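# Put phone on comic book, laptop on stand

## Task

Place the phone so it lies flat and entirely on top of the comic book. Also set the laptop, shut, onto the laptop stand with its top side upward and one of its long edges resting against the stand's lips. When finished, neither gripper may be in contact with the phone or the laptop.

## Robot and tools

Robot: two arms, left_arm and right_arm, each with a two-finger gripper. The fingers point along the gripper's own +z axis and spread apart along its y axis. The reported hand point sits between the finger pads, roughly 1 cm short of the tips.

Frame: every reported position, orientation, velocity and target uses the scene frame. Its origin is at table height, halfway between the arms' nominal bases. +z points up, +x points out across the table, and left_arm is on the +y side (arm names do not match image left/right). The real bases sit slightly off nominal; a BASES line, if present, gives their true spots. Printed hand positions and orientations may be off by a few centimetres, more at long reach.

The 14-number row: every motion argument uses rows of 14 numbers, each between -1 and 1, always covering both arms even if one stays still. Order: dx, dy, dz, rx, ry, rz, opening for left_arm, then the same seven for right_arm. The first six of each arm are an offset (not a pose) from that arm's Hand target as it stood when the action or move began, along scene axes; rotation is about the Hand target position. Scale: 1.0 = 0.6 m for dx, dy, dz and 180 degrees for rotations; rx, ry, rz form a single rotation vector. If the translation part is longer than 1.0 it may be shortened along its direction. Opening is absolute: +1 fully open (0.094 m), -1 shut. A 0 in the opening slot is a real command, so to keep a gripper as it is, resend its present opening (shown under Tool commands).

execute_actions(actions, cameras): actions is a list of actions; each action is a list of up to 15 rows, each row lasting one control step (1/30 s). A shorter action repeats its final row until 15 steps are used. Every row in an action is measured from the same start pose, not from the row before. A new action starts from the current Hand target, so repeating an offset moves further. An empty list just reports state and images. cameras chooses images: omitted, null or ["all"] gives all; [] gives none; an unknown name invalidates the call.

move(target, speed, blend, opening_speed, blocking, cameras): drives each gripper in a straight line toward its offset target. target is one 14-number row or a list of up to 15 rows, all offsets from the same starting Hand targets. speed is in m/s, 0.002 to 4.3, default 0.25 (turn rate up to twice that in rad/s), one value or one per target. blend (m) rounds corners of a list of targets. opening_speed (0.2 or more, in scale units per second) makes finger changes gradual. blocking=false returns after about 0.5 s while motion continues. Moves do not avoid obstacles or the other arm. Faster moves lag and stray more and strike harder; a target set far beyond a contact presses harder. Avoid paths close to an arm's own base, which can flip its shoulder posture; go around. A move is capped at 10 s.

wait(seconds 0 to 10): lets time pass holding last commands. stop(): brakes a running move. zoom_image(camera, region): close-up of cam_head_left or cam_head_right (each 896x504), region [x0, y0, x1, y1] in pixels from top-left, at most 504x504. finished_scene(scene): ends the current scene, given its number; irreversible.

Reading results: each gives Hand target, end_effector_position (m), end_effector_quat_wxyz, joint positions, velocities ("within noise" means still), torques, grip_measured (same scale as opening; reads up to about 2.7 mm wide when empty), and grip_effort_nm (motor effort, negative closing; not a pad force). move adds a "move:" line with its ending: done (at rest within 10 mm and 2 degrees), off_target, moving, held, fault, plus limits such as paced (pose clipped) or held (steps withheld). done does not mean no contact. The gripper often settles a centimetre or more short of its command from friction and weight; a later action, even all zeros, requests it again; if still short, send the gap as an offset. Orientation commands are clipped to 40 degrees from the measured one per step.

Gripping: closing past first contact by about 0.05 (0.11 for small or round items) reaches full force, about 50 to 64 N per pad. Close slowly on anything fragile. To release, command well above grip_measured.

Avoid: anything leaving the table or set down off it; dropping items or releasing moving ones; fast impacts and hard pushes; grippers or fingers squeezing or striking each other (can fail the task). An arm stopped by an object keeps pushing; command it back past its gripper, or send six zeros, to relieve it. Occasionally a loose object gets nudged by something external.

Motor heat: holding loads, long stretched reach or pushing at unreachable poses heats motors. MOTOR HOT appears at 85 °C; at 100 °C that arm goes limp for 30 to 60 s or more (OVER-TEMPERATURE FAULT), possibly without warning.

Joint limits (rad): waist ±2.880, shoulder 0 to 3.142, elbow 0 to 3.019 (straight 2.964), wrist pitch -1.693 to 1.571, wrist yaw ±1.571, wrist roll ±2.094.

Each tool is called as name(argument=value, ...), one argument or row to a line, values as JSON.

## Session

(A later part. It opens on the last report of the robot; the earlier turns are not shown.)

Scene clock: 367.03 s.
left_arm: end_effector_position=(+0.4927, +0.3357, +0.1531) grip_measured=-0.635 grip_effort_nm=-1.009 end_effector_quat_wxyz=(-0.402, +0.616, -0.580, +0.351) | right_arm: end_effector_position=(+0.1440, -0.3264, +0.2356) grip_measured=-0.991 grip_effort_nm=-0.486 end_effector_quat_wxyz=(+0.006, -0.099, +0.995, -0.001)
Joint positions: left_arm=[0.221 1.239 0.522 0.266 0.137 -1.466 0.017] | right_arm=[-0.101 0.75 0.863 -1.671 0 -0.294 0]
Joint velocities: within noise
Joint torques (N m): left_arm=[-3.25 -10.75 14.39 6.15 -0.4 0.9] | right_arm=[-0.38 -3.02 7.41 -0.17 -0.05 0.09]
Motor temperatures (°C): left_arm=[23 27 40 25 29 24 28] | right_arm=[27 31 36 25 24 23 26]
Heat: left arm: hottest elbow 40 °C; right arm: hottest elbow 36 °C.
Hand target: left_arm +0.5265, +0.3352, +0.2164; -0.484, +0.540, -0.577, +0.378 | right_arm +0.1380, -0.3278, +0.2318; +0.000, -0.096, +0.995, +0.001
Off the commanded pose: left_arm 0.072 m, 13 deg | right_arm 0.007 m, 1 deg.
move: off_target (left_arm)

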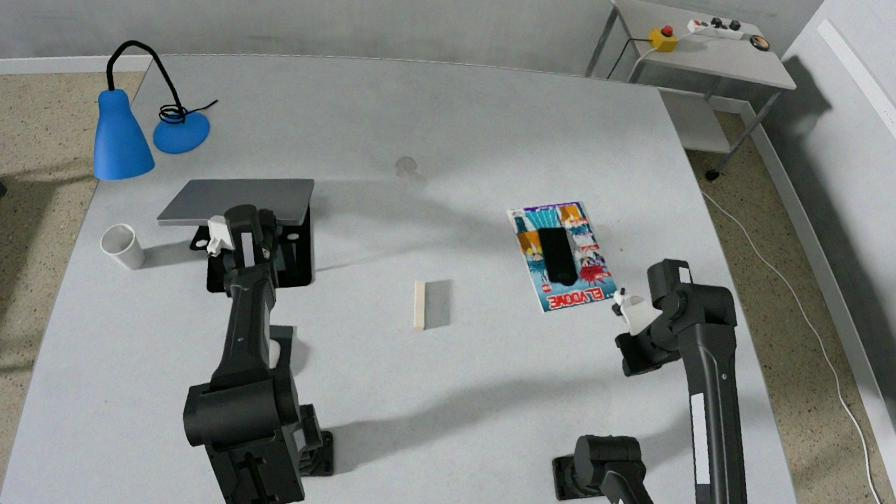

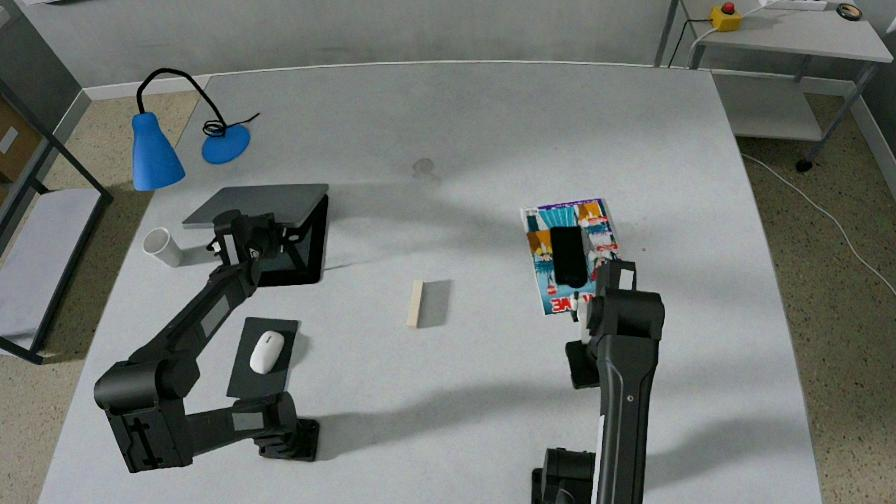

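move(
  target=[
    [-0.02,0,0.06,0,0.03,0,-1,0,0,0.0,0,0,0,-1],
    [-0.11,0,0.06,0,0.035,0,-1,0,0,0.0,0,0,0,-1],
  ],
  speed=0.1,
)

zoom_image(
  camera="cam_head_left",
  region=[130, 150, 340, 320],
)

zoom_image(
  camera="cam_head_right",
  region=[140, 150, 350, 320],
)

Scene clock: 371.80 s.
left_arm: end_effector_position=(+0.4413, +0.3229, +0.1628) grip_measured=-0.635 grip_effort_nm=-1.009 end_effector_quat_wxyz=(-0.353, +0.633, -0.612, +0.317) | right_arm: end_effector_position=(+0.1440, -0.3264, +0.2356) grip_measured=-0.991 grip_effort_nm=-0.491 end_effector_quat_wxyz=(+0.006, -0.099, +0.995, -0.001)
Joint positions: left_arm=[0.229 1.028 0.503 -0.066 0.156 -1.429 0.017] | right_arm=[-0.101 0.75 0.863 -1.671 0 -0.294 0]
Joint velocities: within noise
Joint torques (N m): left_arm=[-0.26 -14.74 15.98 3.96 -0.01 0.94] | right_arm=[-0.38 -3.08 7.39 -0.14 -0.05 0.09]
Motor temperatures (°C): left_arm=[23 27 41 25 29 24 28] | right_arm=[27 31 36 25 24 23 26]
Heat: left arm: hottest elbow 41 °C; right arm: hottest elbow 36 °C.
Hand target: left_arm +0.4604, +0.3352, +0.2522; -0.451, +0.560, -0.602, +0.347 | right_arm +0.1380, -0.3278, +0.2318; +0.000, -0.096, +0.995, +0.001
Off the commanded pose: left_arm 0.092 m, 15 deg | right_arm 0.007 m, 1 deg.
move: off_target (left_arm)

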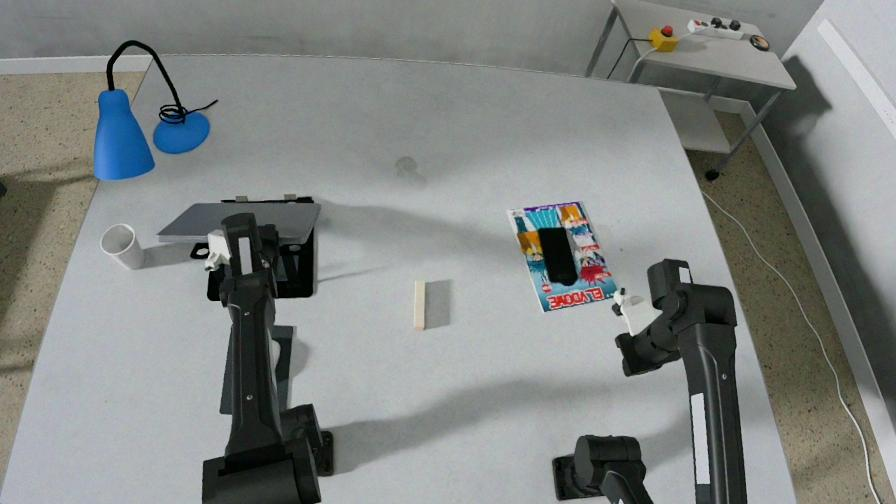

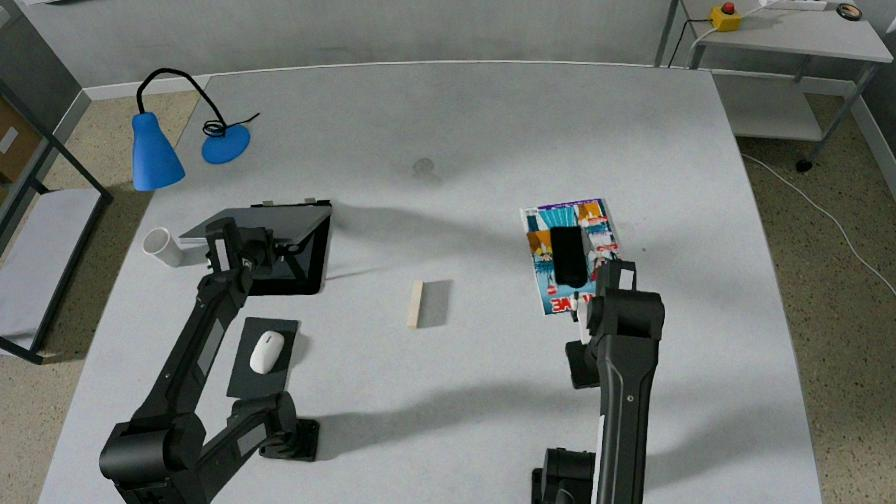

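Scaled by 2.400.

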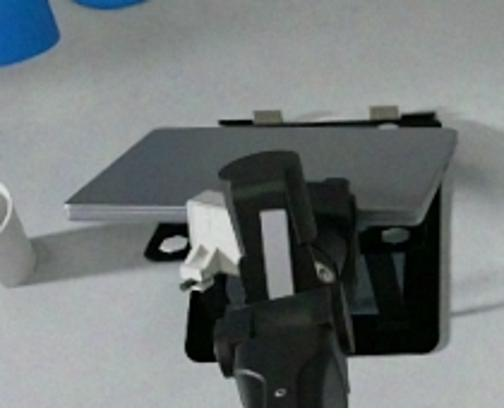

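Scaled by 2.400.

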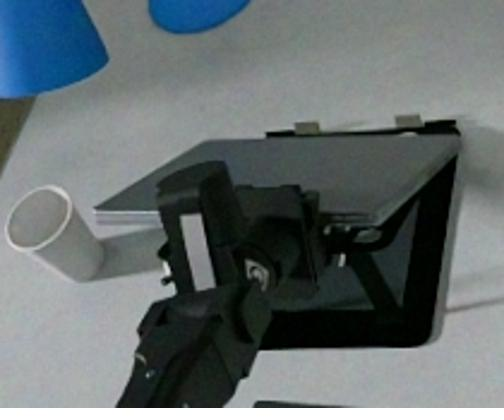

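move(
  target=[-0.01,-0.04,-0.09,0,0,0,-1,0,0,0.0,0,0,0,-1],
  speed=0.06,
)

zoom_image(
  camera="cam_head_left",
  region=[130, 150, 340, 320],
)

zoom_image(
  camera="cam_head_right",
  region=[140, 150, 350, 320],
)

Scene clock: 376.57 s.
left_arm: end_effector_position=(+0.4340, +0.3162, +0.1543) grip_measured=-0.635 grip_effort_nm=-1.009 end_effector_quat_wxyz=(-0.387, +0.624, -0.595, +0.327) | right_arm: end_effector_position=(+0.1440, -0.3264, +0.2356) grip_measured=-0.991 grip_effort_nm=-0.486 end_effector_quat_wxyz=(+0.006, -0.099, +0.995, -0.001)
Joint positions: left_arm=[0.195 1.013 0.42 0.084 0.1 -1.455 0.017] | right_arm=[-0.101 0.75 0.863 -1.671 0 -0.294 0]
Joint velocities: within noise
Joint torques (N m): left_arm=[-3.66 -8.47 12.56 5.01 -0.28 0.91] | right_arm=[-0.32 -3.08 7.39 -0.13 -0.06 0.09]
Motor temperatures (°C): left_arm=[23 27 41 25 29 24 28] | right_arm=[27 31 36 25 24 23 26]
Heat: left arm: hottest elbow 41 °C; right arm: hottest elbow 36 °C.
Hand target: left_arm +0.4544, +0.3113, +0.1981; -0.451, +0.560, -0.602, +0.347 | right_arm +0.1380, -0.3278, +0.2318; +0.000, -0.096, +0.995, +0.001
Off the commanded pose: left_arm 0.049 m, 11 deg | right_arm 0.007 m, 1 deg.
move: off_target (left_arm)

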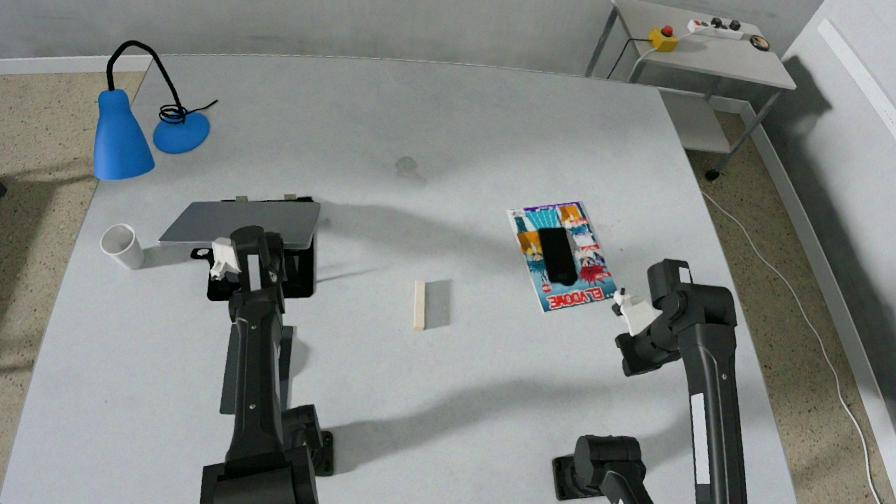

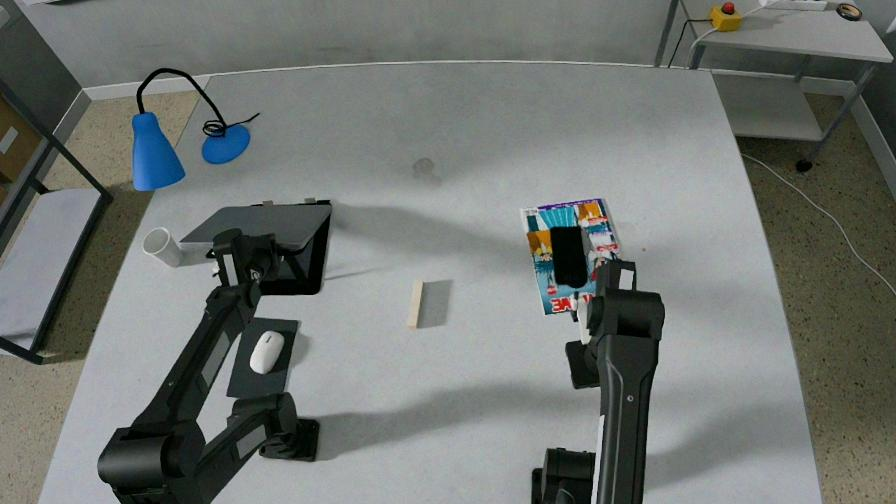

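Scaled by 2.400.

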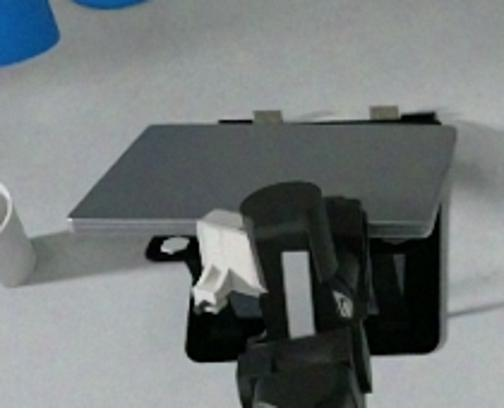

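Scaled by 2.400.

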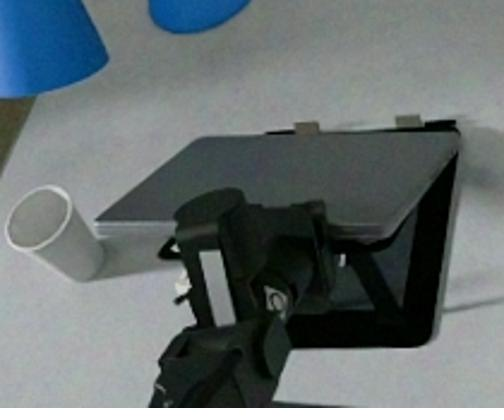

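move(
  target=[0.015,-0.01,-0.07,0,-0.03,0.006,-1,0,0,0.0,0,0,0,-1],
  speed=0.06,
)

zoom_image(
  camera="cam_head_left",
  region=[130, 150, 340, 320],
)

zoom_image(
  camera="cam_head_right",
  region=[140, 150, 350, 320],
)

Scene clock: 382.70 s.
left_arm: end_effector_position=(+0.4577, +0.3099, +0.1612) grip_measured=-0.635 grip_effort_nm=-1.013 end_effector_quat_wxyz=(-0.454, +0.588, -0.541, +0.394) | right_arm: end_effector_position=(+0.1440, -0.3264, +0.2356) grip_measured=-0.991 grip_effort_nm=-0.491 end_effector_quat_wxyz=(+0.006, -0.099, +0.995, -0.001)
Joint positions: left_arm=[0.156 1.154 0.352 0.52 0.068 -1.521 0.017] | right_arm=[-0.101 0.75 0.863 -1.671 0 -0.294 0]
Joint velocities: within noise
Joint torques (N m): left_arm=[-2.96 -3.31 8.92 3.64 -0.56 1.27] | right_arm=[-0.32 -3.14 7.39 -0.17 -0.05 0.09]
Motor temperatures (°C): left_arm=[23 27 41 25 29 24 28] | right_arm=[27 31 36 25 24 23 26]
Heat: left arm: hottest elbow 41 °C; right arm: hottest elbow 36 °C.
Hand target: left_arm +0.4634, +0.3053, +0.1562; -0.482, +0.548, -0.575, +0.369 | right_arm +0.1380, -0.3278, +0.2318; +0.000, -0.096, +0.995, +0.001
Off the commanded pose: left_arm 0.009 m, 7 deg | right_arm 0.007 m, 1 deg.
move: off_target (left_arm)

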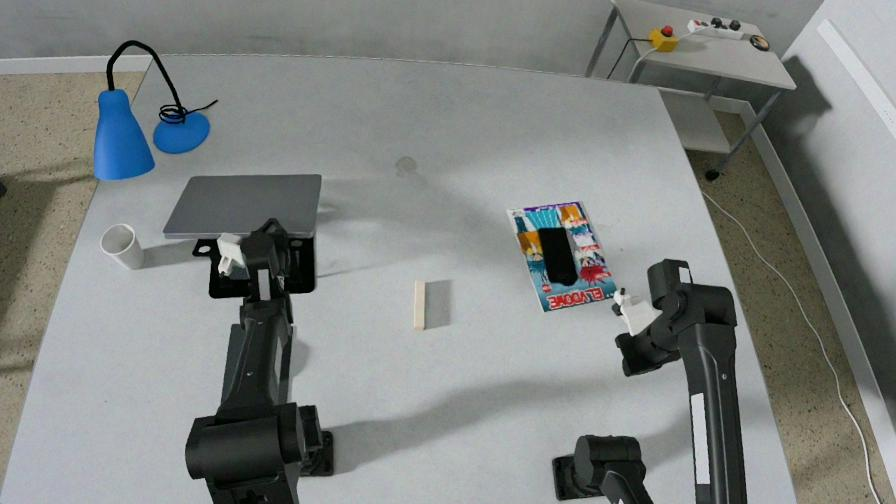

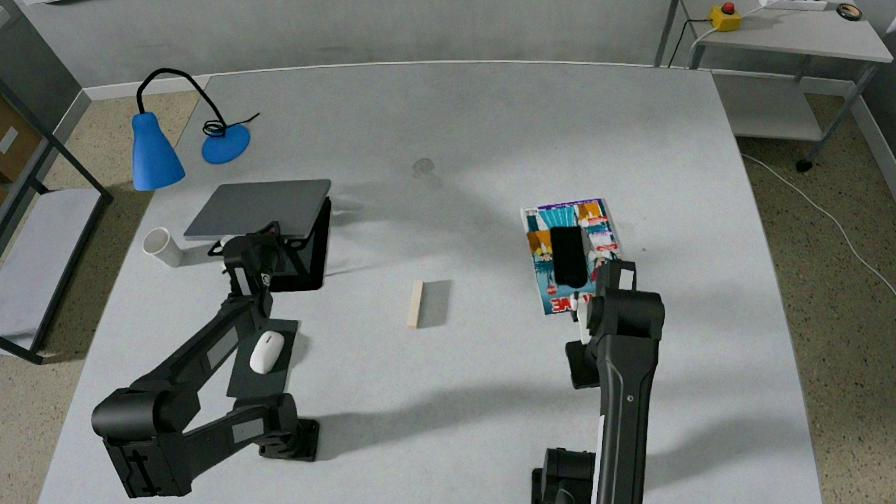

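Scaled by 2.400.

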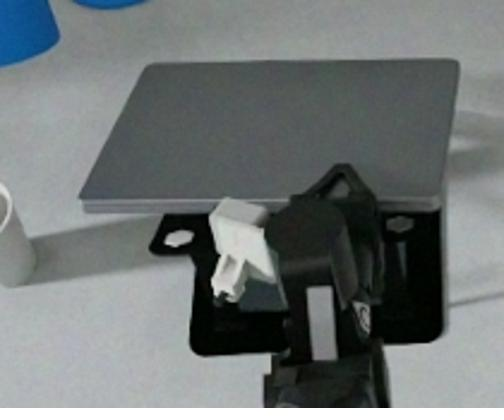

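Scaled by 2.400.

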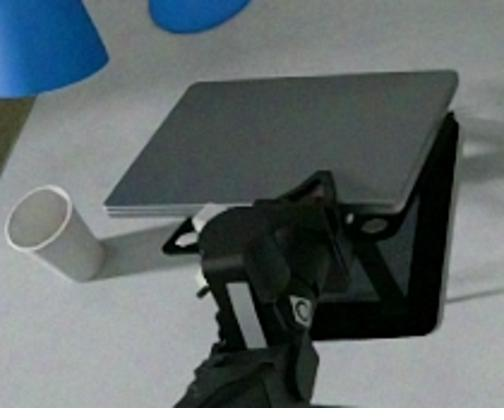

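move(
  target=[
    [-0.06,0,0.05,0,0.09,0,-1,0,0,0.0,0,0,0,-1],
  ],
  speed=0.08,
)

zoom_image(
  camera="cam_head_left",
  region=[130, 150, 340, 320],
)

zoom_image(
  camera="cam_head_right",
  region=[140, 150, 350, 320],
)

Scene clock: 388.83 s.
left_arm: end_effector_position=(+0.4105, +0.3032, +0.1474) grip_measured=-0.636 grip_effort_nm=-1.009 end_effector_quat_wxyz=(-0.364, +0.628, -0.624, +0.289) | right_arm: end_effector_position=(+0.1440, -0.3264, +0.2356) grip_measured=-0.991 grip_effort_nm=-0.491 end_effector_quat_wxyz=(+0.006, -0.099, +0.995, -0.001)
Joint positions: left_arm=[0.156 0.929 0.416 -0.093 0.056 -1.421 0.017] | right_arm=[-0.101 0.75 0.863 -1.671 0 -0.294 0]
Joint velocities: within noise
Joint torques (N m): left_arm=[-2.49 -7.53 16.53 0.75 -0.52 0.74] | right_arm=[-0.32 -3.02 7.39 -0.16 -0.05 0.09]
Motor temperatures (°C): left_arm=[23 27 40 25 29 25 28] | right_arm=[27 31 36 25 24 23 26]
Heat: left arm: hottest elbow 40 °C; right arm: hottest elbow 36 °C.
Hand target: left_arm +0.4274, +0.3053, +0.1862; -0.396, +0.595, -0.637, +0.288 | right_arm +0.1380, -0.3278, +0.2318; +0.000, -0.096, +0.995, +0.001
Off the commanded pose: left_arm 0.042 m, 6 deg | right_arm 0.007 m, 1 deg.
move: off_target (left_arm)

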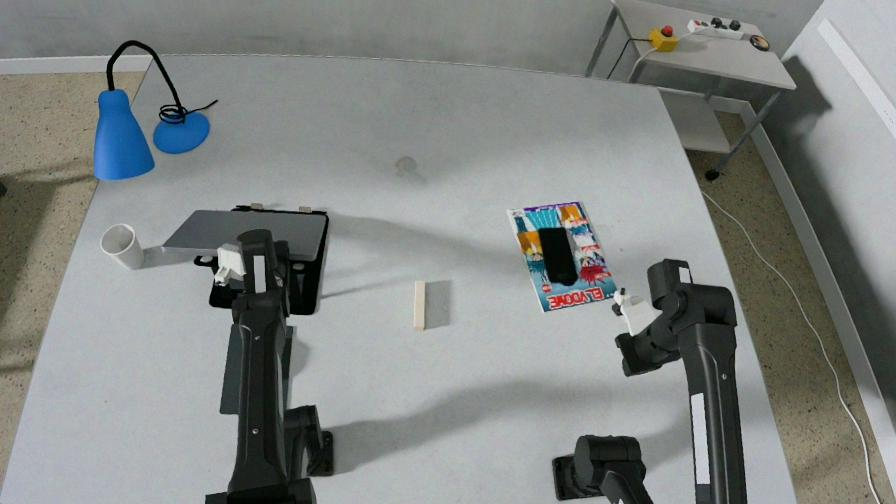

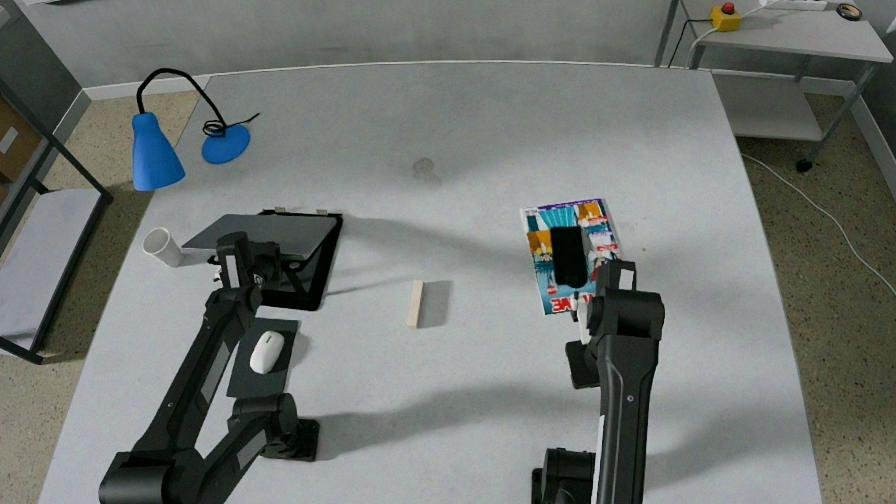

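Scaled by 2.400.

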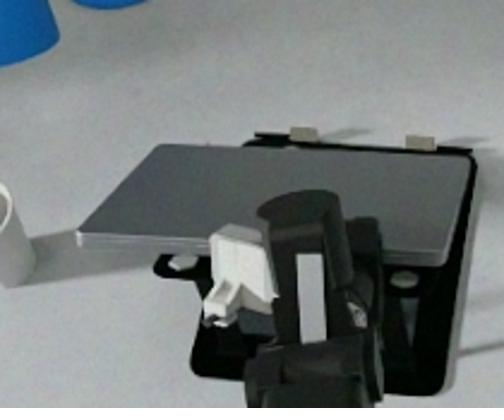

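Scaled by 2.400.

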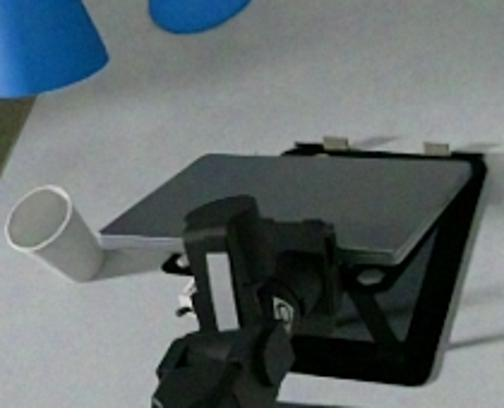

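move(
  target=[
    [-0.02,0,0.05,0,0.0,0,-1,0,0,0.0,0,0,0,-1],
    [0.0,-0.08,0.05,0,0,-0.02,-1,0,0,0.0,0,0,0,-1],
    [0.02,-0.08,-0.03,0,0,-0.02,-1,0,0,0.0,0,0,0,-1],
  ],
  speed=0.08,
)

zoom_image(
  camera="cam_head_left",
  region=[130, 150, 340, 320],
)

zoom_image(
  camera="cam_head_right",
  region=[140, 150, 350, 320],
)

Scene clock: 394.80 s.
left_arm: end_effector_position=(+0.4206, +0.2610, +0.1386) grip_measured=-0.637 grip_effort_nm=-1.009 end_effector_quat_wxyz=(-0.346, +0.617, -0.645, +0.289) | right_arm: end_effector_position=(+0.1440, -0.3264, +0.2356) grip_measured=-0.991 grip_effort_nm=-0.491 end_effector_quat_wxyz=(+0.006, -0.099, +0.995, -0.001)
Joint positions: left_arm=[0.008 0.975 0.431 -0.091 -0.025 -1.478 0.017] | right_arm=[-0.101 0.75 0.863 -1.671 0 -0.294 0]
Joint velocities: within noise
Joint torques (N m): left_arm=[-3.6 -6.48 13.67 3.12 -0.5 0.82] | right_arm=[-0.32 -3.08 7.39 -0.17 -0.05 0.09]
Motor temperatures (°C): left_arm=[23 27 41 25 29 25 29] | right_arm=[27 31 36 25 24 23 26]
Heat: left arm: hottest elbow 41 °C; right arm: hottest elbow 36 °C.
Hand target: left_arm +0.4394, +0.2573, +0.1683; -0.387, +0.575, -0.656, +0.300 | right_arm +0.1380, -0.3278, +0.2318; +0.000, -0.096, +0.995, +0.001
Off the commanded pose: left_arm 0.035 m, 7 deg | right_arm 0.007 m, 1 deg.
move: off_target (left_arm)

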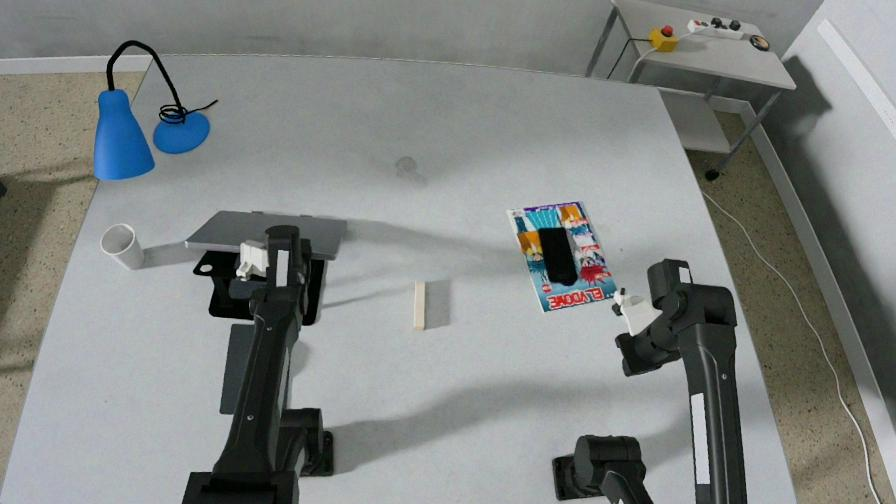

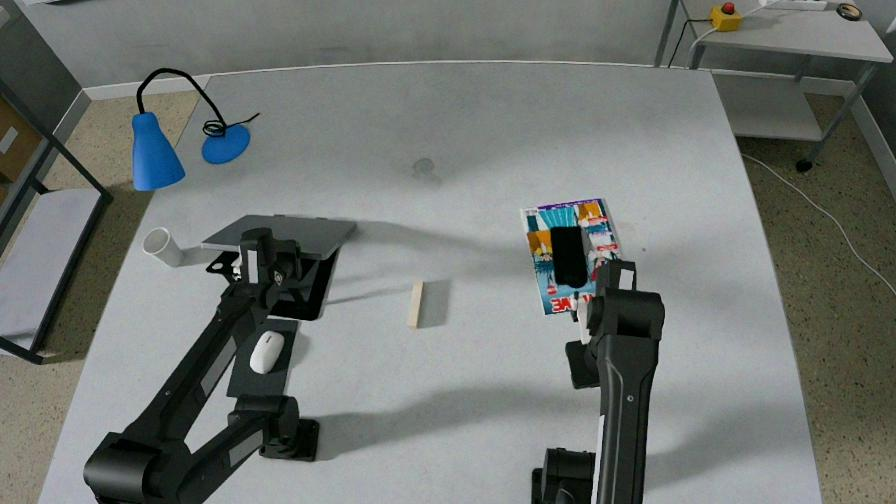

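Scaled by 2.400.

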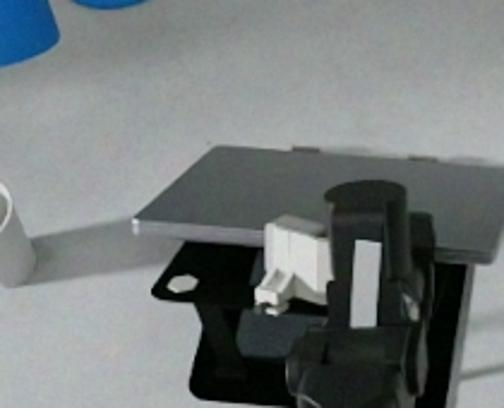

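Scaled by 2.400.

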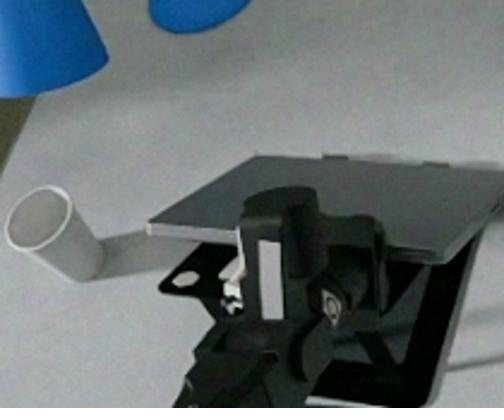

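move(
  target=[
    [0.0,0,0.05,0,0.0,0,-1,0,0,0.0,0,0,0,-1],
    [-0.06,0.0,0.05,0,0,0,-1,0,0,0.0,0,0,0,-1],
    [-0.06,0.0,-0.03,0,0,0,-1,0,0,0.0,0,0,0,-1],
  ],
  speed=0.08,
)

zoom_image(
  camera="cam_head_left",
  region=[180, 180, 360, 330],
)

zoom_image(
  camera="cam_head_right",
  region=[190, 180, 370, 330],
)

Scene clock: 401.53 s.
left_arm: end_effector_position=(+0.3917, +0.2583, +0.1369) grip_measured=-0.637 grip_effort_nm=-1.009 end_effector_quat_wxyz=(-0.351, +0.611, -0.645, +0.295) | right_arm: end_effector_position=(+0.1440, -0.3264, +0.2356) grip_measured=-0.991 grip_effort_nm=-0.486 end_effector_quat_wxyz=(+0.006, -0.099, +0.995, -0.001)
Joint positions: left_arm=[0.006 0.856 0.36 -0.122 -0.019 -1.471 0.017] | right_arm=[-0.101 0.75 0.863 -1.671 0 -0.294 0]
Joint velocities: within noise
Joint torques (N m): left_arm=[-2.14 -3.66 11.02 4.12 -0.61 0.71] | right_arm=[-0.32 -2.96 7.39 -0.14 -0.06 0.09]
Motor temperatures (°C): left_arm=[23 27 41 25 29 25 29] | right_arm=[27 31 36 25 24 23 26]
Heat: left arm: hottest elbow 41 °C; right arm: hottest elbow 36 °C.
Hand target: left_arm +0.4034, +0.2573, +0.1501; -0.387, +0.575, -0.656, +0.300 | right_arm +0.1380, -0.3278, +0.2318; +0.000, -0.096, +0.995, +0.001
Off the commanded pose: left_arm 0.018 m, 6 deg | right_arm 0.007 m, 1 deg.
move: off_target (left_arm)

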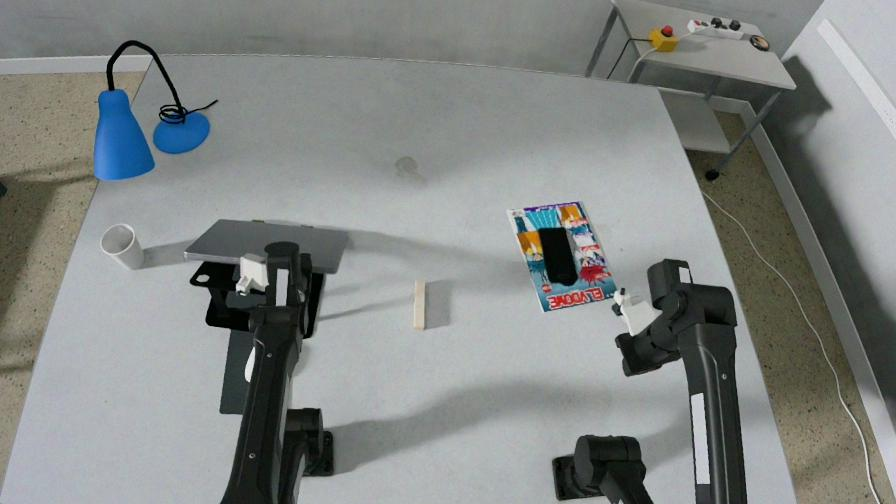

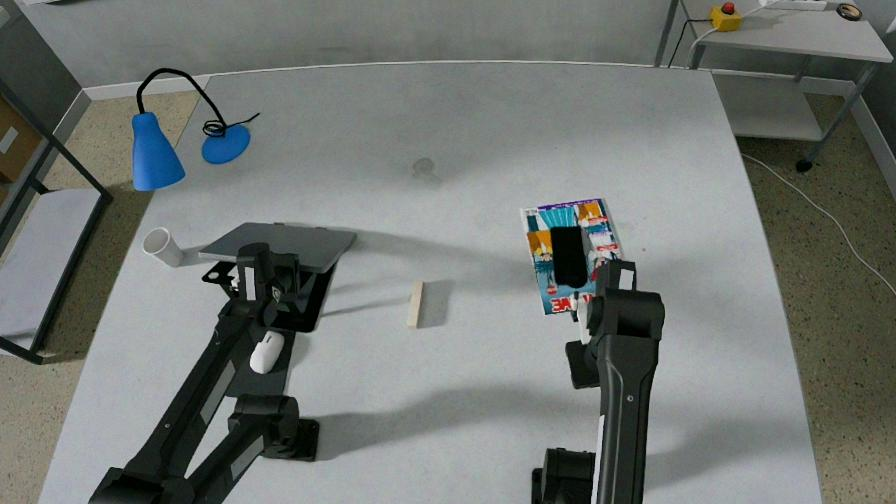

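Scaled by 2.800.

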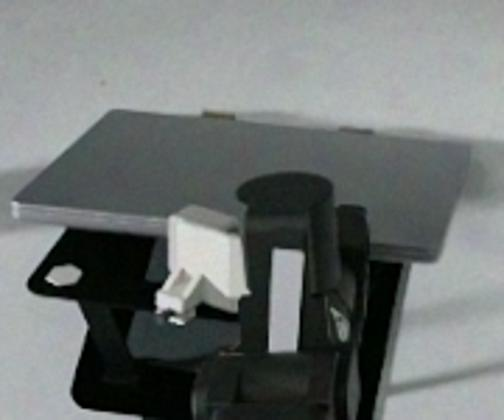

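Scaled by 2.800.

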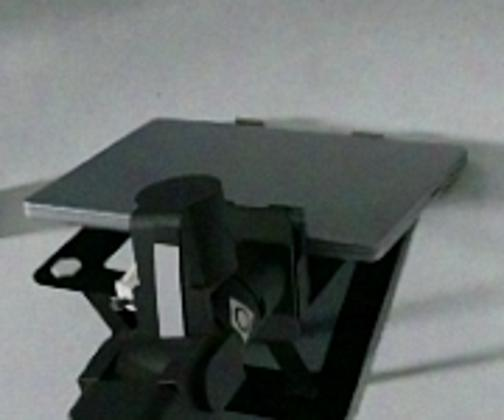

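move(
  target=[0.0,0,-0.05,0,0.0,0,-1,0,0,0.0,0,0,0,-1],
  speed=0.06,
)

zoom_image(
  camera="cam_head_left",
  region=[180, 180, 360, 330],
)

zoom_image(
  camera="cam_head_right",
  region=[190, 180, 370, 330],
)

Scene clock: 409.60 s.
left_arm: end_effector_position=(+0.4027, +0.2568, +0.1382) grip_measured=-0.636 grip_effort_nm=-1.009 end_effector_quat_wxyz=(-0.369, +0.606, -0.627, +0.323) | right_arm: end_effector_position=(+0.1440, -0.3264, +0.2356) grip_measured=-0.991 grip_effort_nm=-0.491 end_effector_quat_wxyz=(+0.006, -0.099, +0.995, -0.001)
Joint positions: left_arm=[0.003 0.896 0.337 0.012 -0.016 -1.497 0.017] | right_arm=[-0.101 0.75 0.863 -1.671 0 -0.294 0]
Joint velocities: within noise
Joint torques (N m): left_arm=[-1.67 -0.44 7.73 4.29 -0.58 1.05] | right_arm=[-0.38 -3.08 7.41 -0.16 -0.05 0.09]
Motor temperatures (°C): left_arm=[23 27 40 25 29 25 29] | right_arm=[27 31 36 25 24 23 26]
Heat: left arm: hottest elbow 40 °C; right arm: hottest elbow 36 °C.
Hand target: left_arm +0.4035, +0.2573, +0.1203; -0.387, +0.575, -0.655, +0.300 | right_arm +0.1380, -0.3278, +0.2318; +0.000, -0.096, +0.995, +0.001
Off the commanded pose: left_arm 0.018 m, 6 deg | right_arm 0.007 m, 1 deg.
move: off_target (left_arm)

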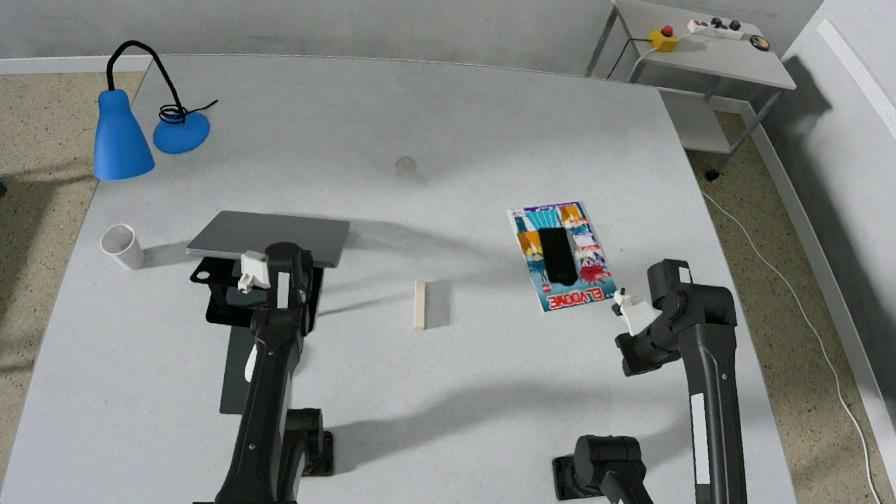

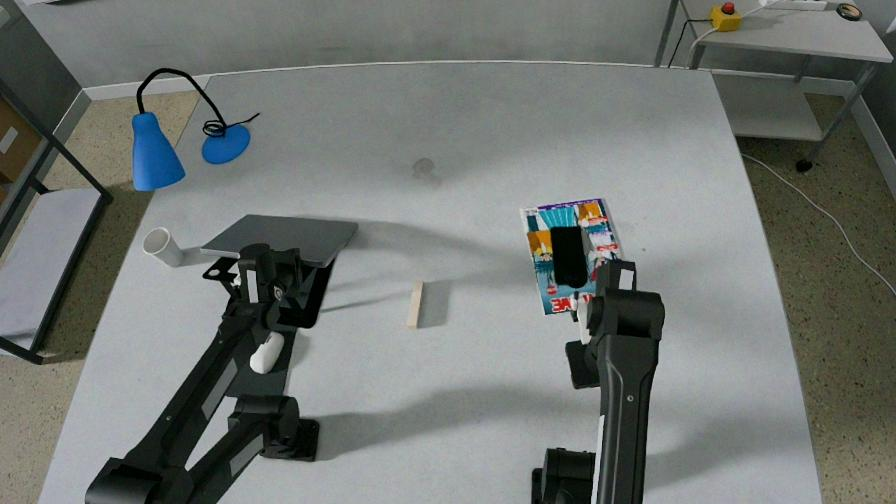

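Scaled by 2.800.

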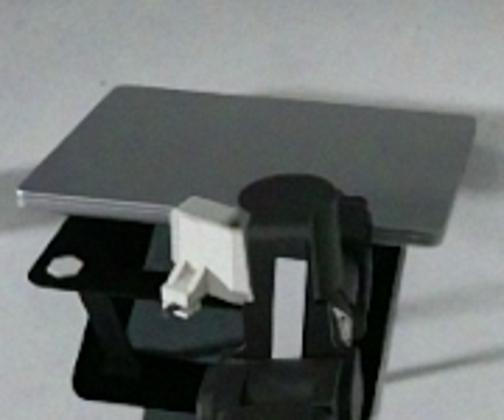

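Scaled by 2.800.

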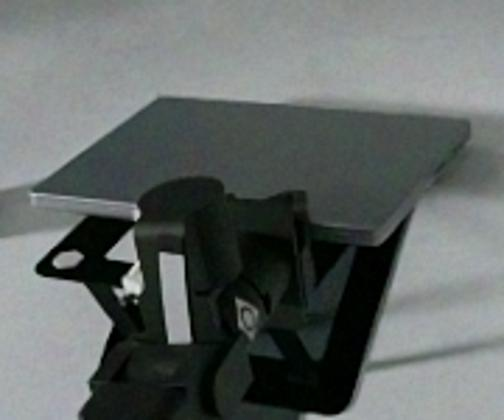

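move(
  target=[
    [0.0,0,0.28,0,0.0,0,-1,0,0,0.0,0,0,0,-1],
    [-0.12,0,0.28,0,0.0,0,-1,0,0,0.0,0,0,0,-1],
  ],
  speed=0.12,
)

zoom_image(
  camera="cam_head_left",
  region=[180, 180, 360, 330],
)

zoom_image(
  camera="cam_head_right",
  region=[190, 180, 370, 330],
)

Scene clock: 417.43 s.
left_arm: end_effector_position=(+0.3033, +0.2537, +0.1855) grip_measured=-0.635 grip_effort_nm=-1.009 end_effector_quat_wxyz=(+0.298, -0.617, +0.688, -0.240) | right_arm: end_effector_position=(+0.1440, -0.3264, +0.2356) grip_measured=-0.991 grip_effort_nm=-0.491 end_effector_quat_wxyz=(+0.006, -0.099, +0.995, -0.001)
Joint positions: left_arm=[0.003 0.479 0.464 -0.77 -0.016 -1.424 0.017] | right_arm=[-0.101 0.75 0.863 -1.671 0 -0.294 0]
Joint velocities: within noise
Joint torques (N m): left_arm=[-1.44 -5.54 23.86 3.19 -0.51 0.33] | right_arm=[-0.32 -3.08 7.38 -0.16 -0.05 0.08]
Motor temperatures (°C): left_arm=[23 27 40 25 29 25 29] | right_arm=[27 31 36 25 24 23 26]
Heat: left arm: hottest elbow 40 °C; right arm: hottest elbow 36 °C.
Hand target: left_arm +0.3314, +0.2573, +0.2881; +0.387, -0.575, +0.656, -0.300 | right_arm +0.1380, -0.3278, +0.2318; +0.000, -0.096, +0.995, +0.001
Off the commanded pose: left_arm 0.107 m, 14 deg | right_arm 0.007 m, 1 deg.
move: off_target (left_arm)

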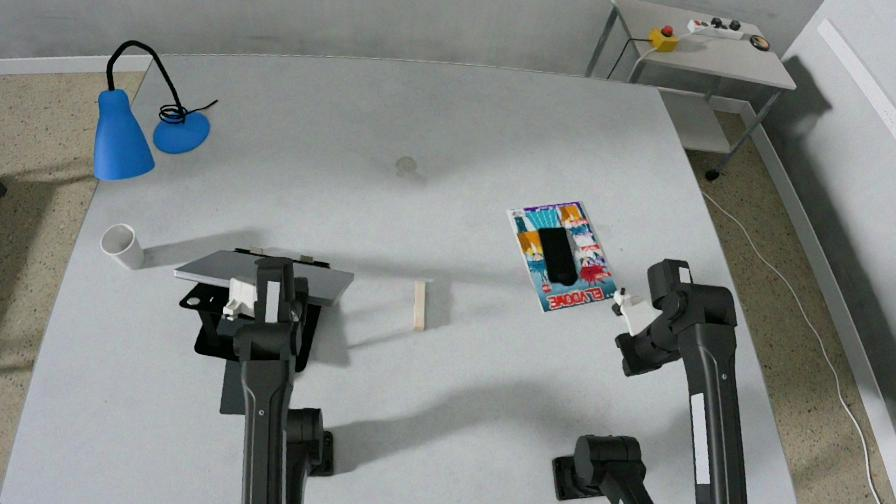

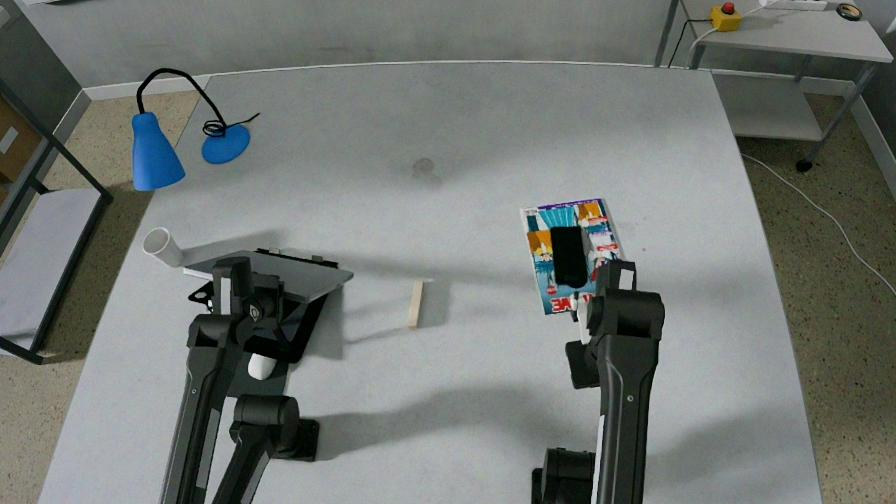

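Scaled by 2.800.

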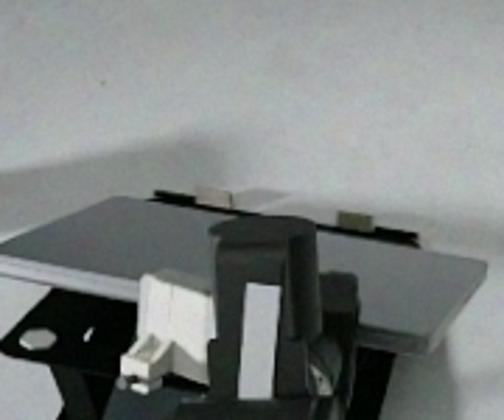

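Scaled by 2.800.

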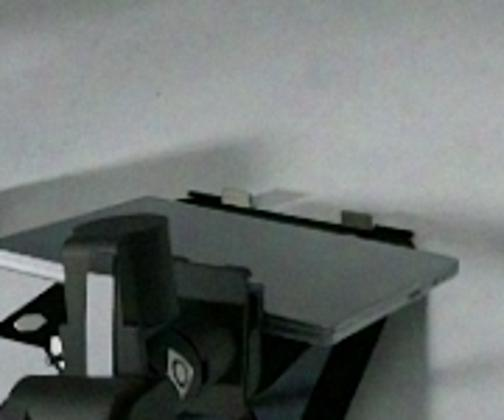

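zoom_image(
  camera="cam_head_right",
  region=[120, 220, 370, 420],
)

zoom_image(
  camera="cam_head_left",
  region=[130, 220, 380, 420],
)

Scaled by 2.016.

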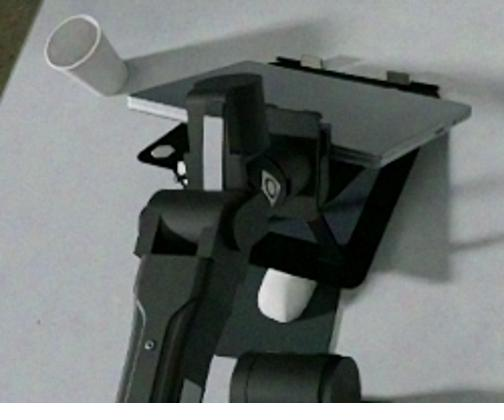

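Scaled by 2.016.

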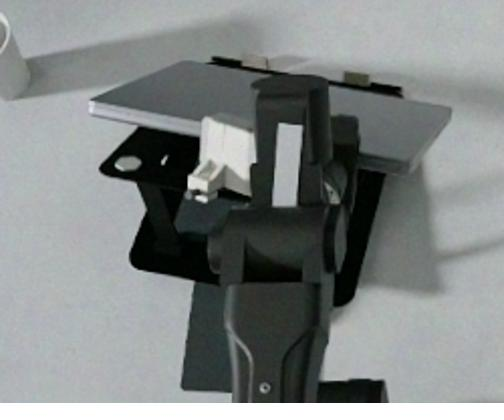

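move(
  target=[0.0,0,0.1,0,0.0,0,-1,0,0,0.0,0,0,0,-1],
  speed=0.12,
)

zoom_image(
  camera="cam_head_right",
  region=[120, 220, 370, 420],
)

zoom_image(
  camera="cam_head_left",
  region=[130, 220, 380, 420],
)

Scene clock: 428.43 s.
left_arm: end_effector_position=(+0.2899, +0.2532, +0.2076) grip_measured=-0.635 grip_effort_nm=-1.004 end_effector_quat_wxyz=(+0.281, -0.622, +0.696, -0.224) | right_arm: end_effector_position=(+0.1440, -0.3264, +0.2356) grip_measured=-0.991 grip_effort_nm=-0.486 end_effector_quat_wxyz=(+0.006, -0.099, +0.995, -0.001)
Joint positions: left_arm=[0.003 0.465 0.541 -0.913 -0.016 -1.421 0.017] | right_arm=[-0.101 0.75 0.863 -1.671 0 -0.294 0]
Joint velocities: within noise
Joint torques (N m): left_arm=[-0.97 -3.9 -25.4 3.17 -0.56 0.3] | right_arm=[-0.32 -3.08 7.42 -0.14 -0.05 0.08]
Motor temperatures (°C): left_arm=[23 27 43 25 29 24 29] | right_arm=[27 31 36 25 24 23 26]
Heat: left arm: hottest elbow 43 °C; right arm: hottest elbow 36 °C.
Hand target: left_arm +0.3314, +0.2573, +0.3482; +0.387, -0.575, +0.656, -0.300 | right_arm +0.1380, -0.3278, +0.2318; +0.000, -0.096, +0.995, +0.001
Off the commanded pose: left_arm 0.147 m, 17 deg | right_arm 0.007 m, 1 deg.
move: off_target (left_arm)

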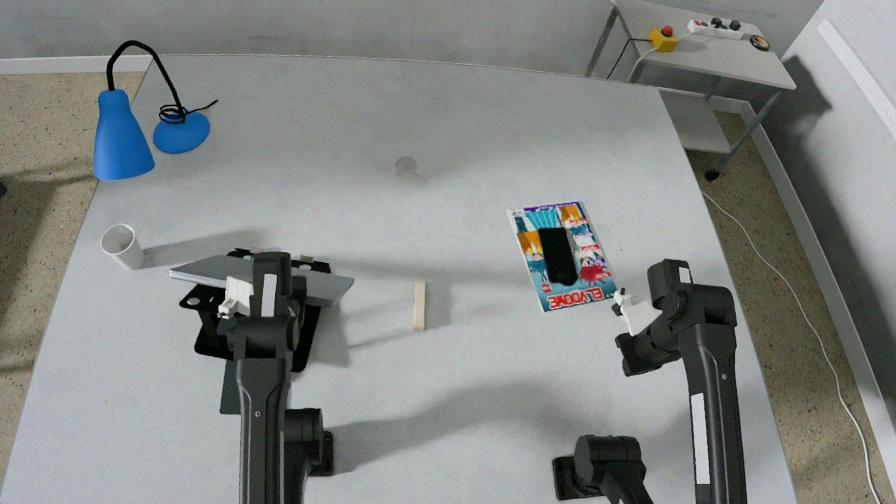

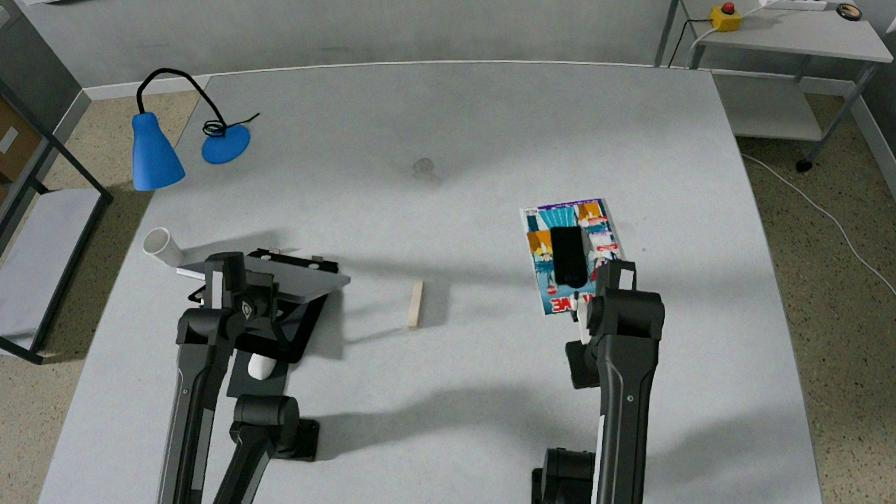

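Scaled by 2.016.

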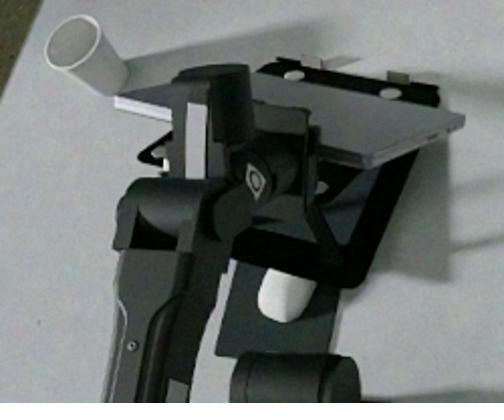

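Scaled by 2.016.

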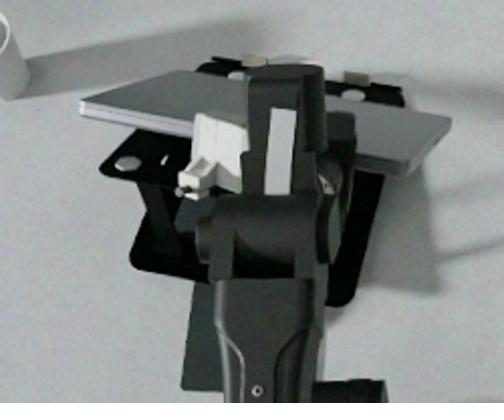

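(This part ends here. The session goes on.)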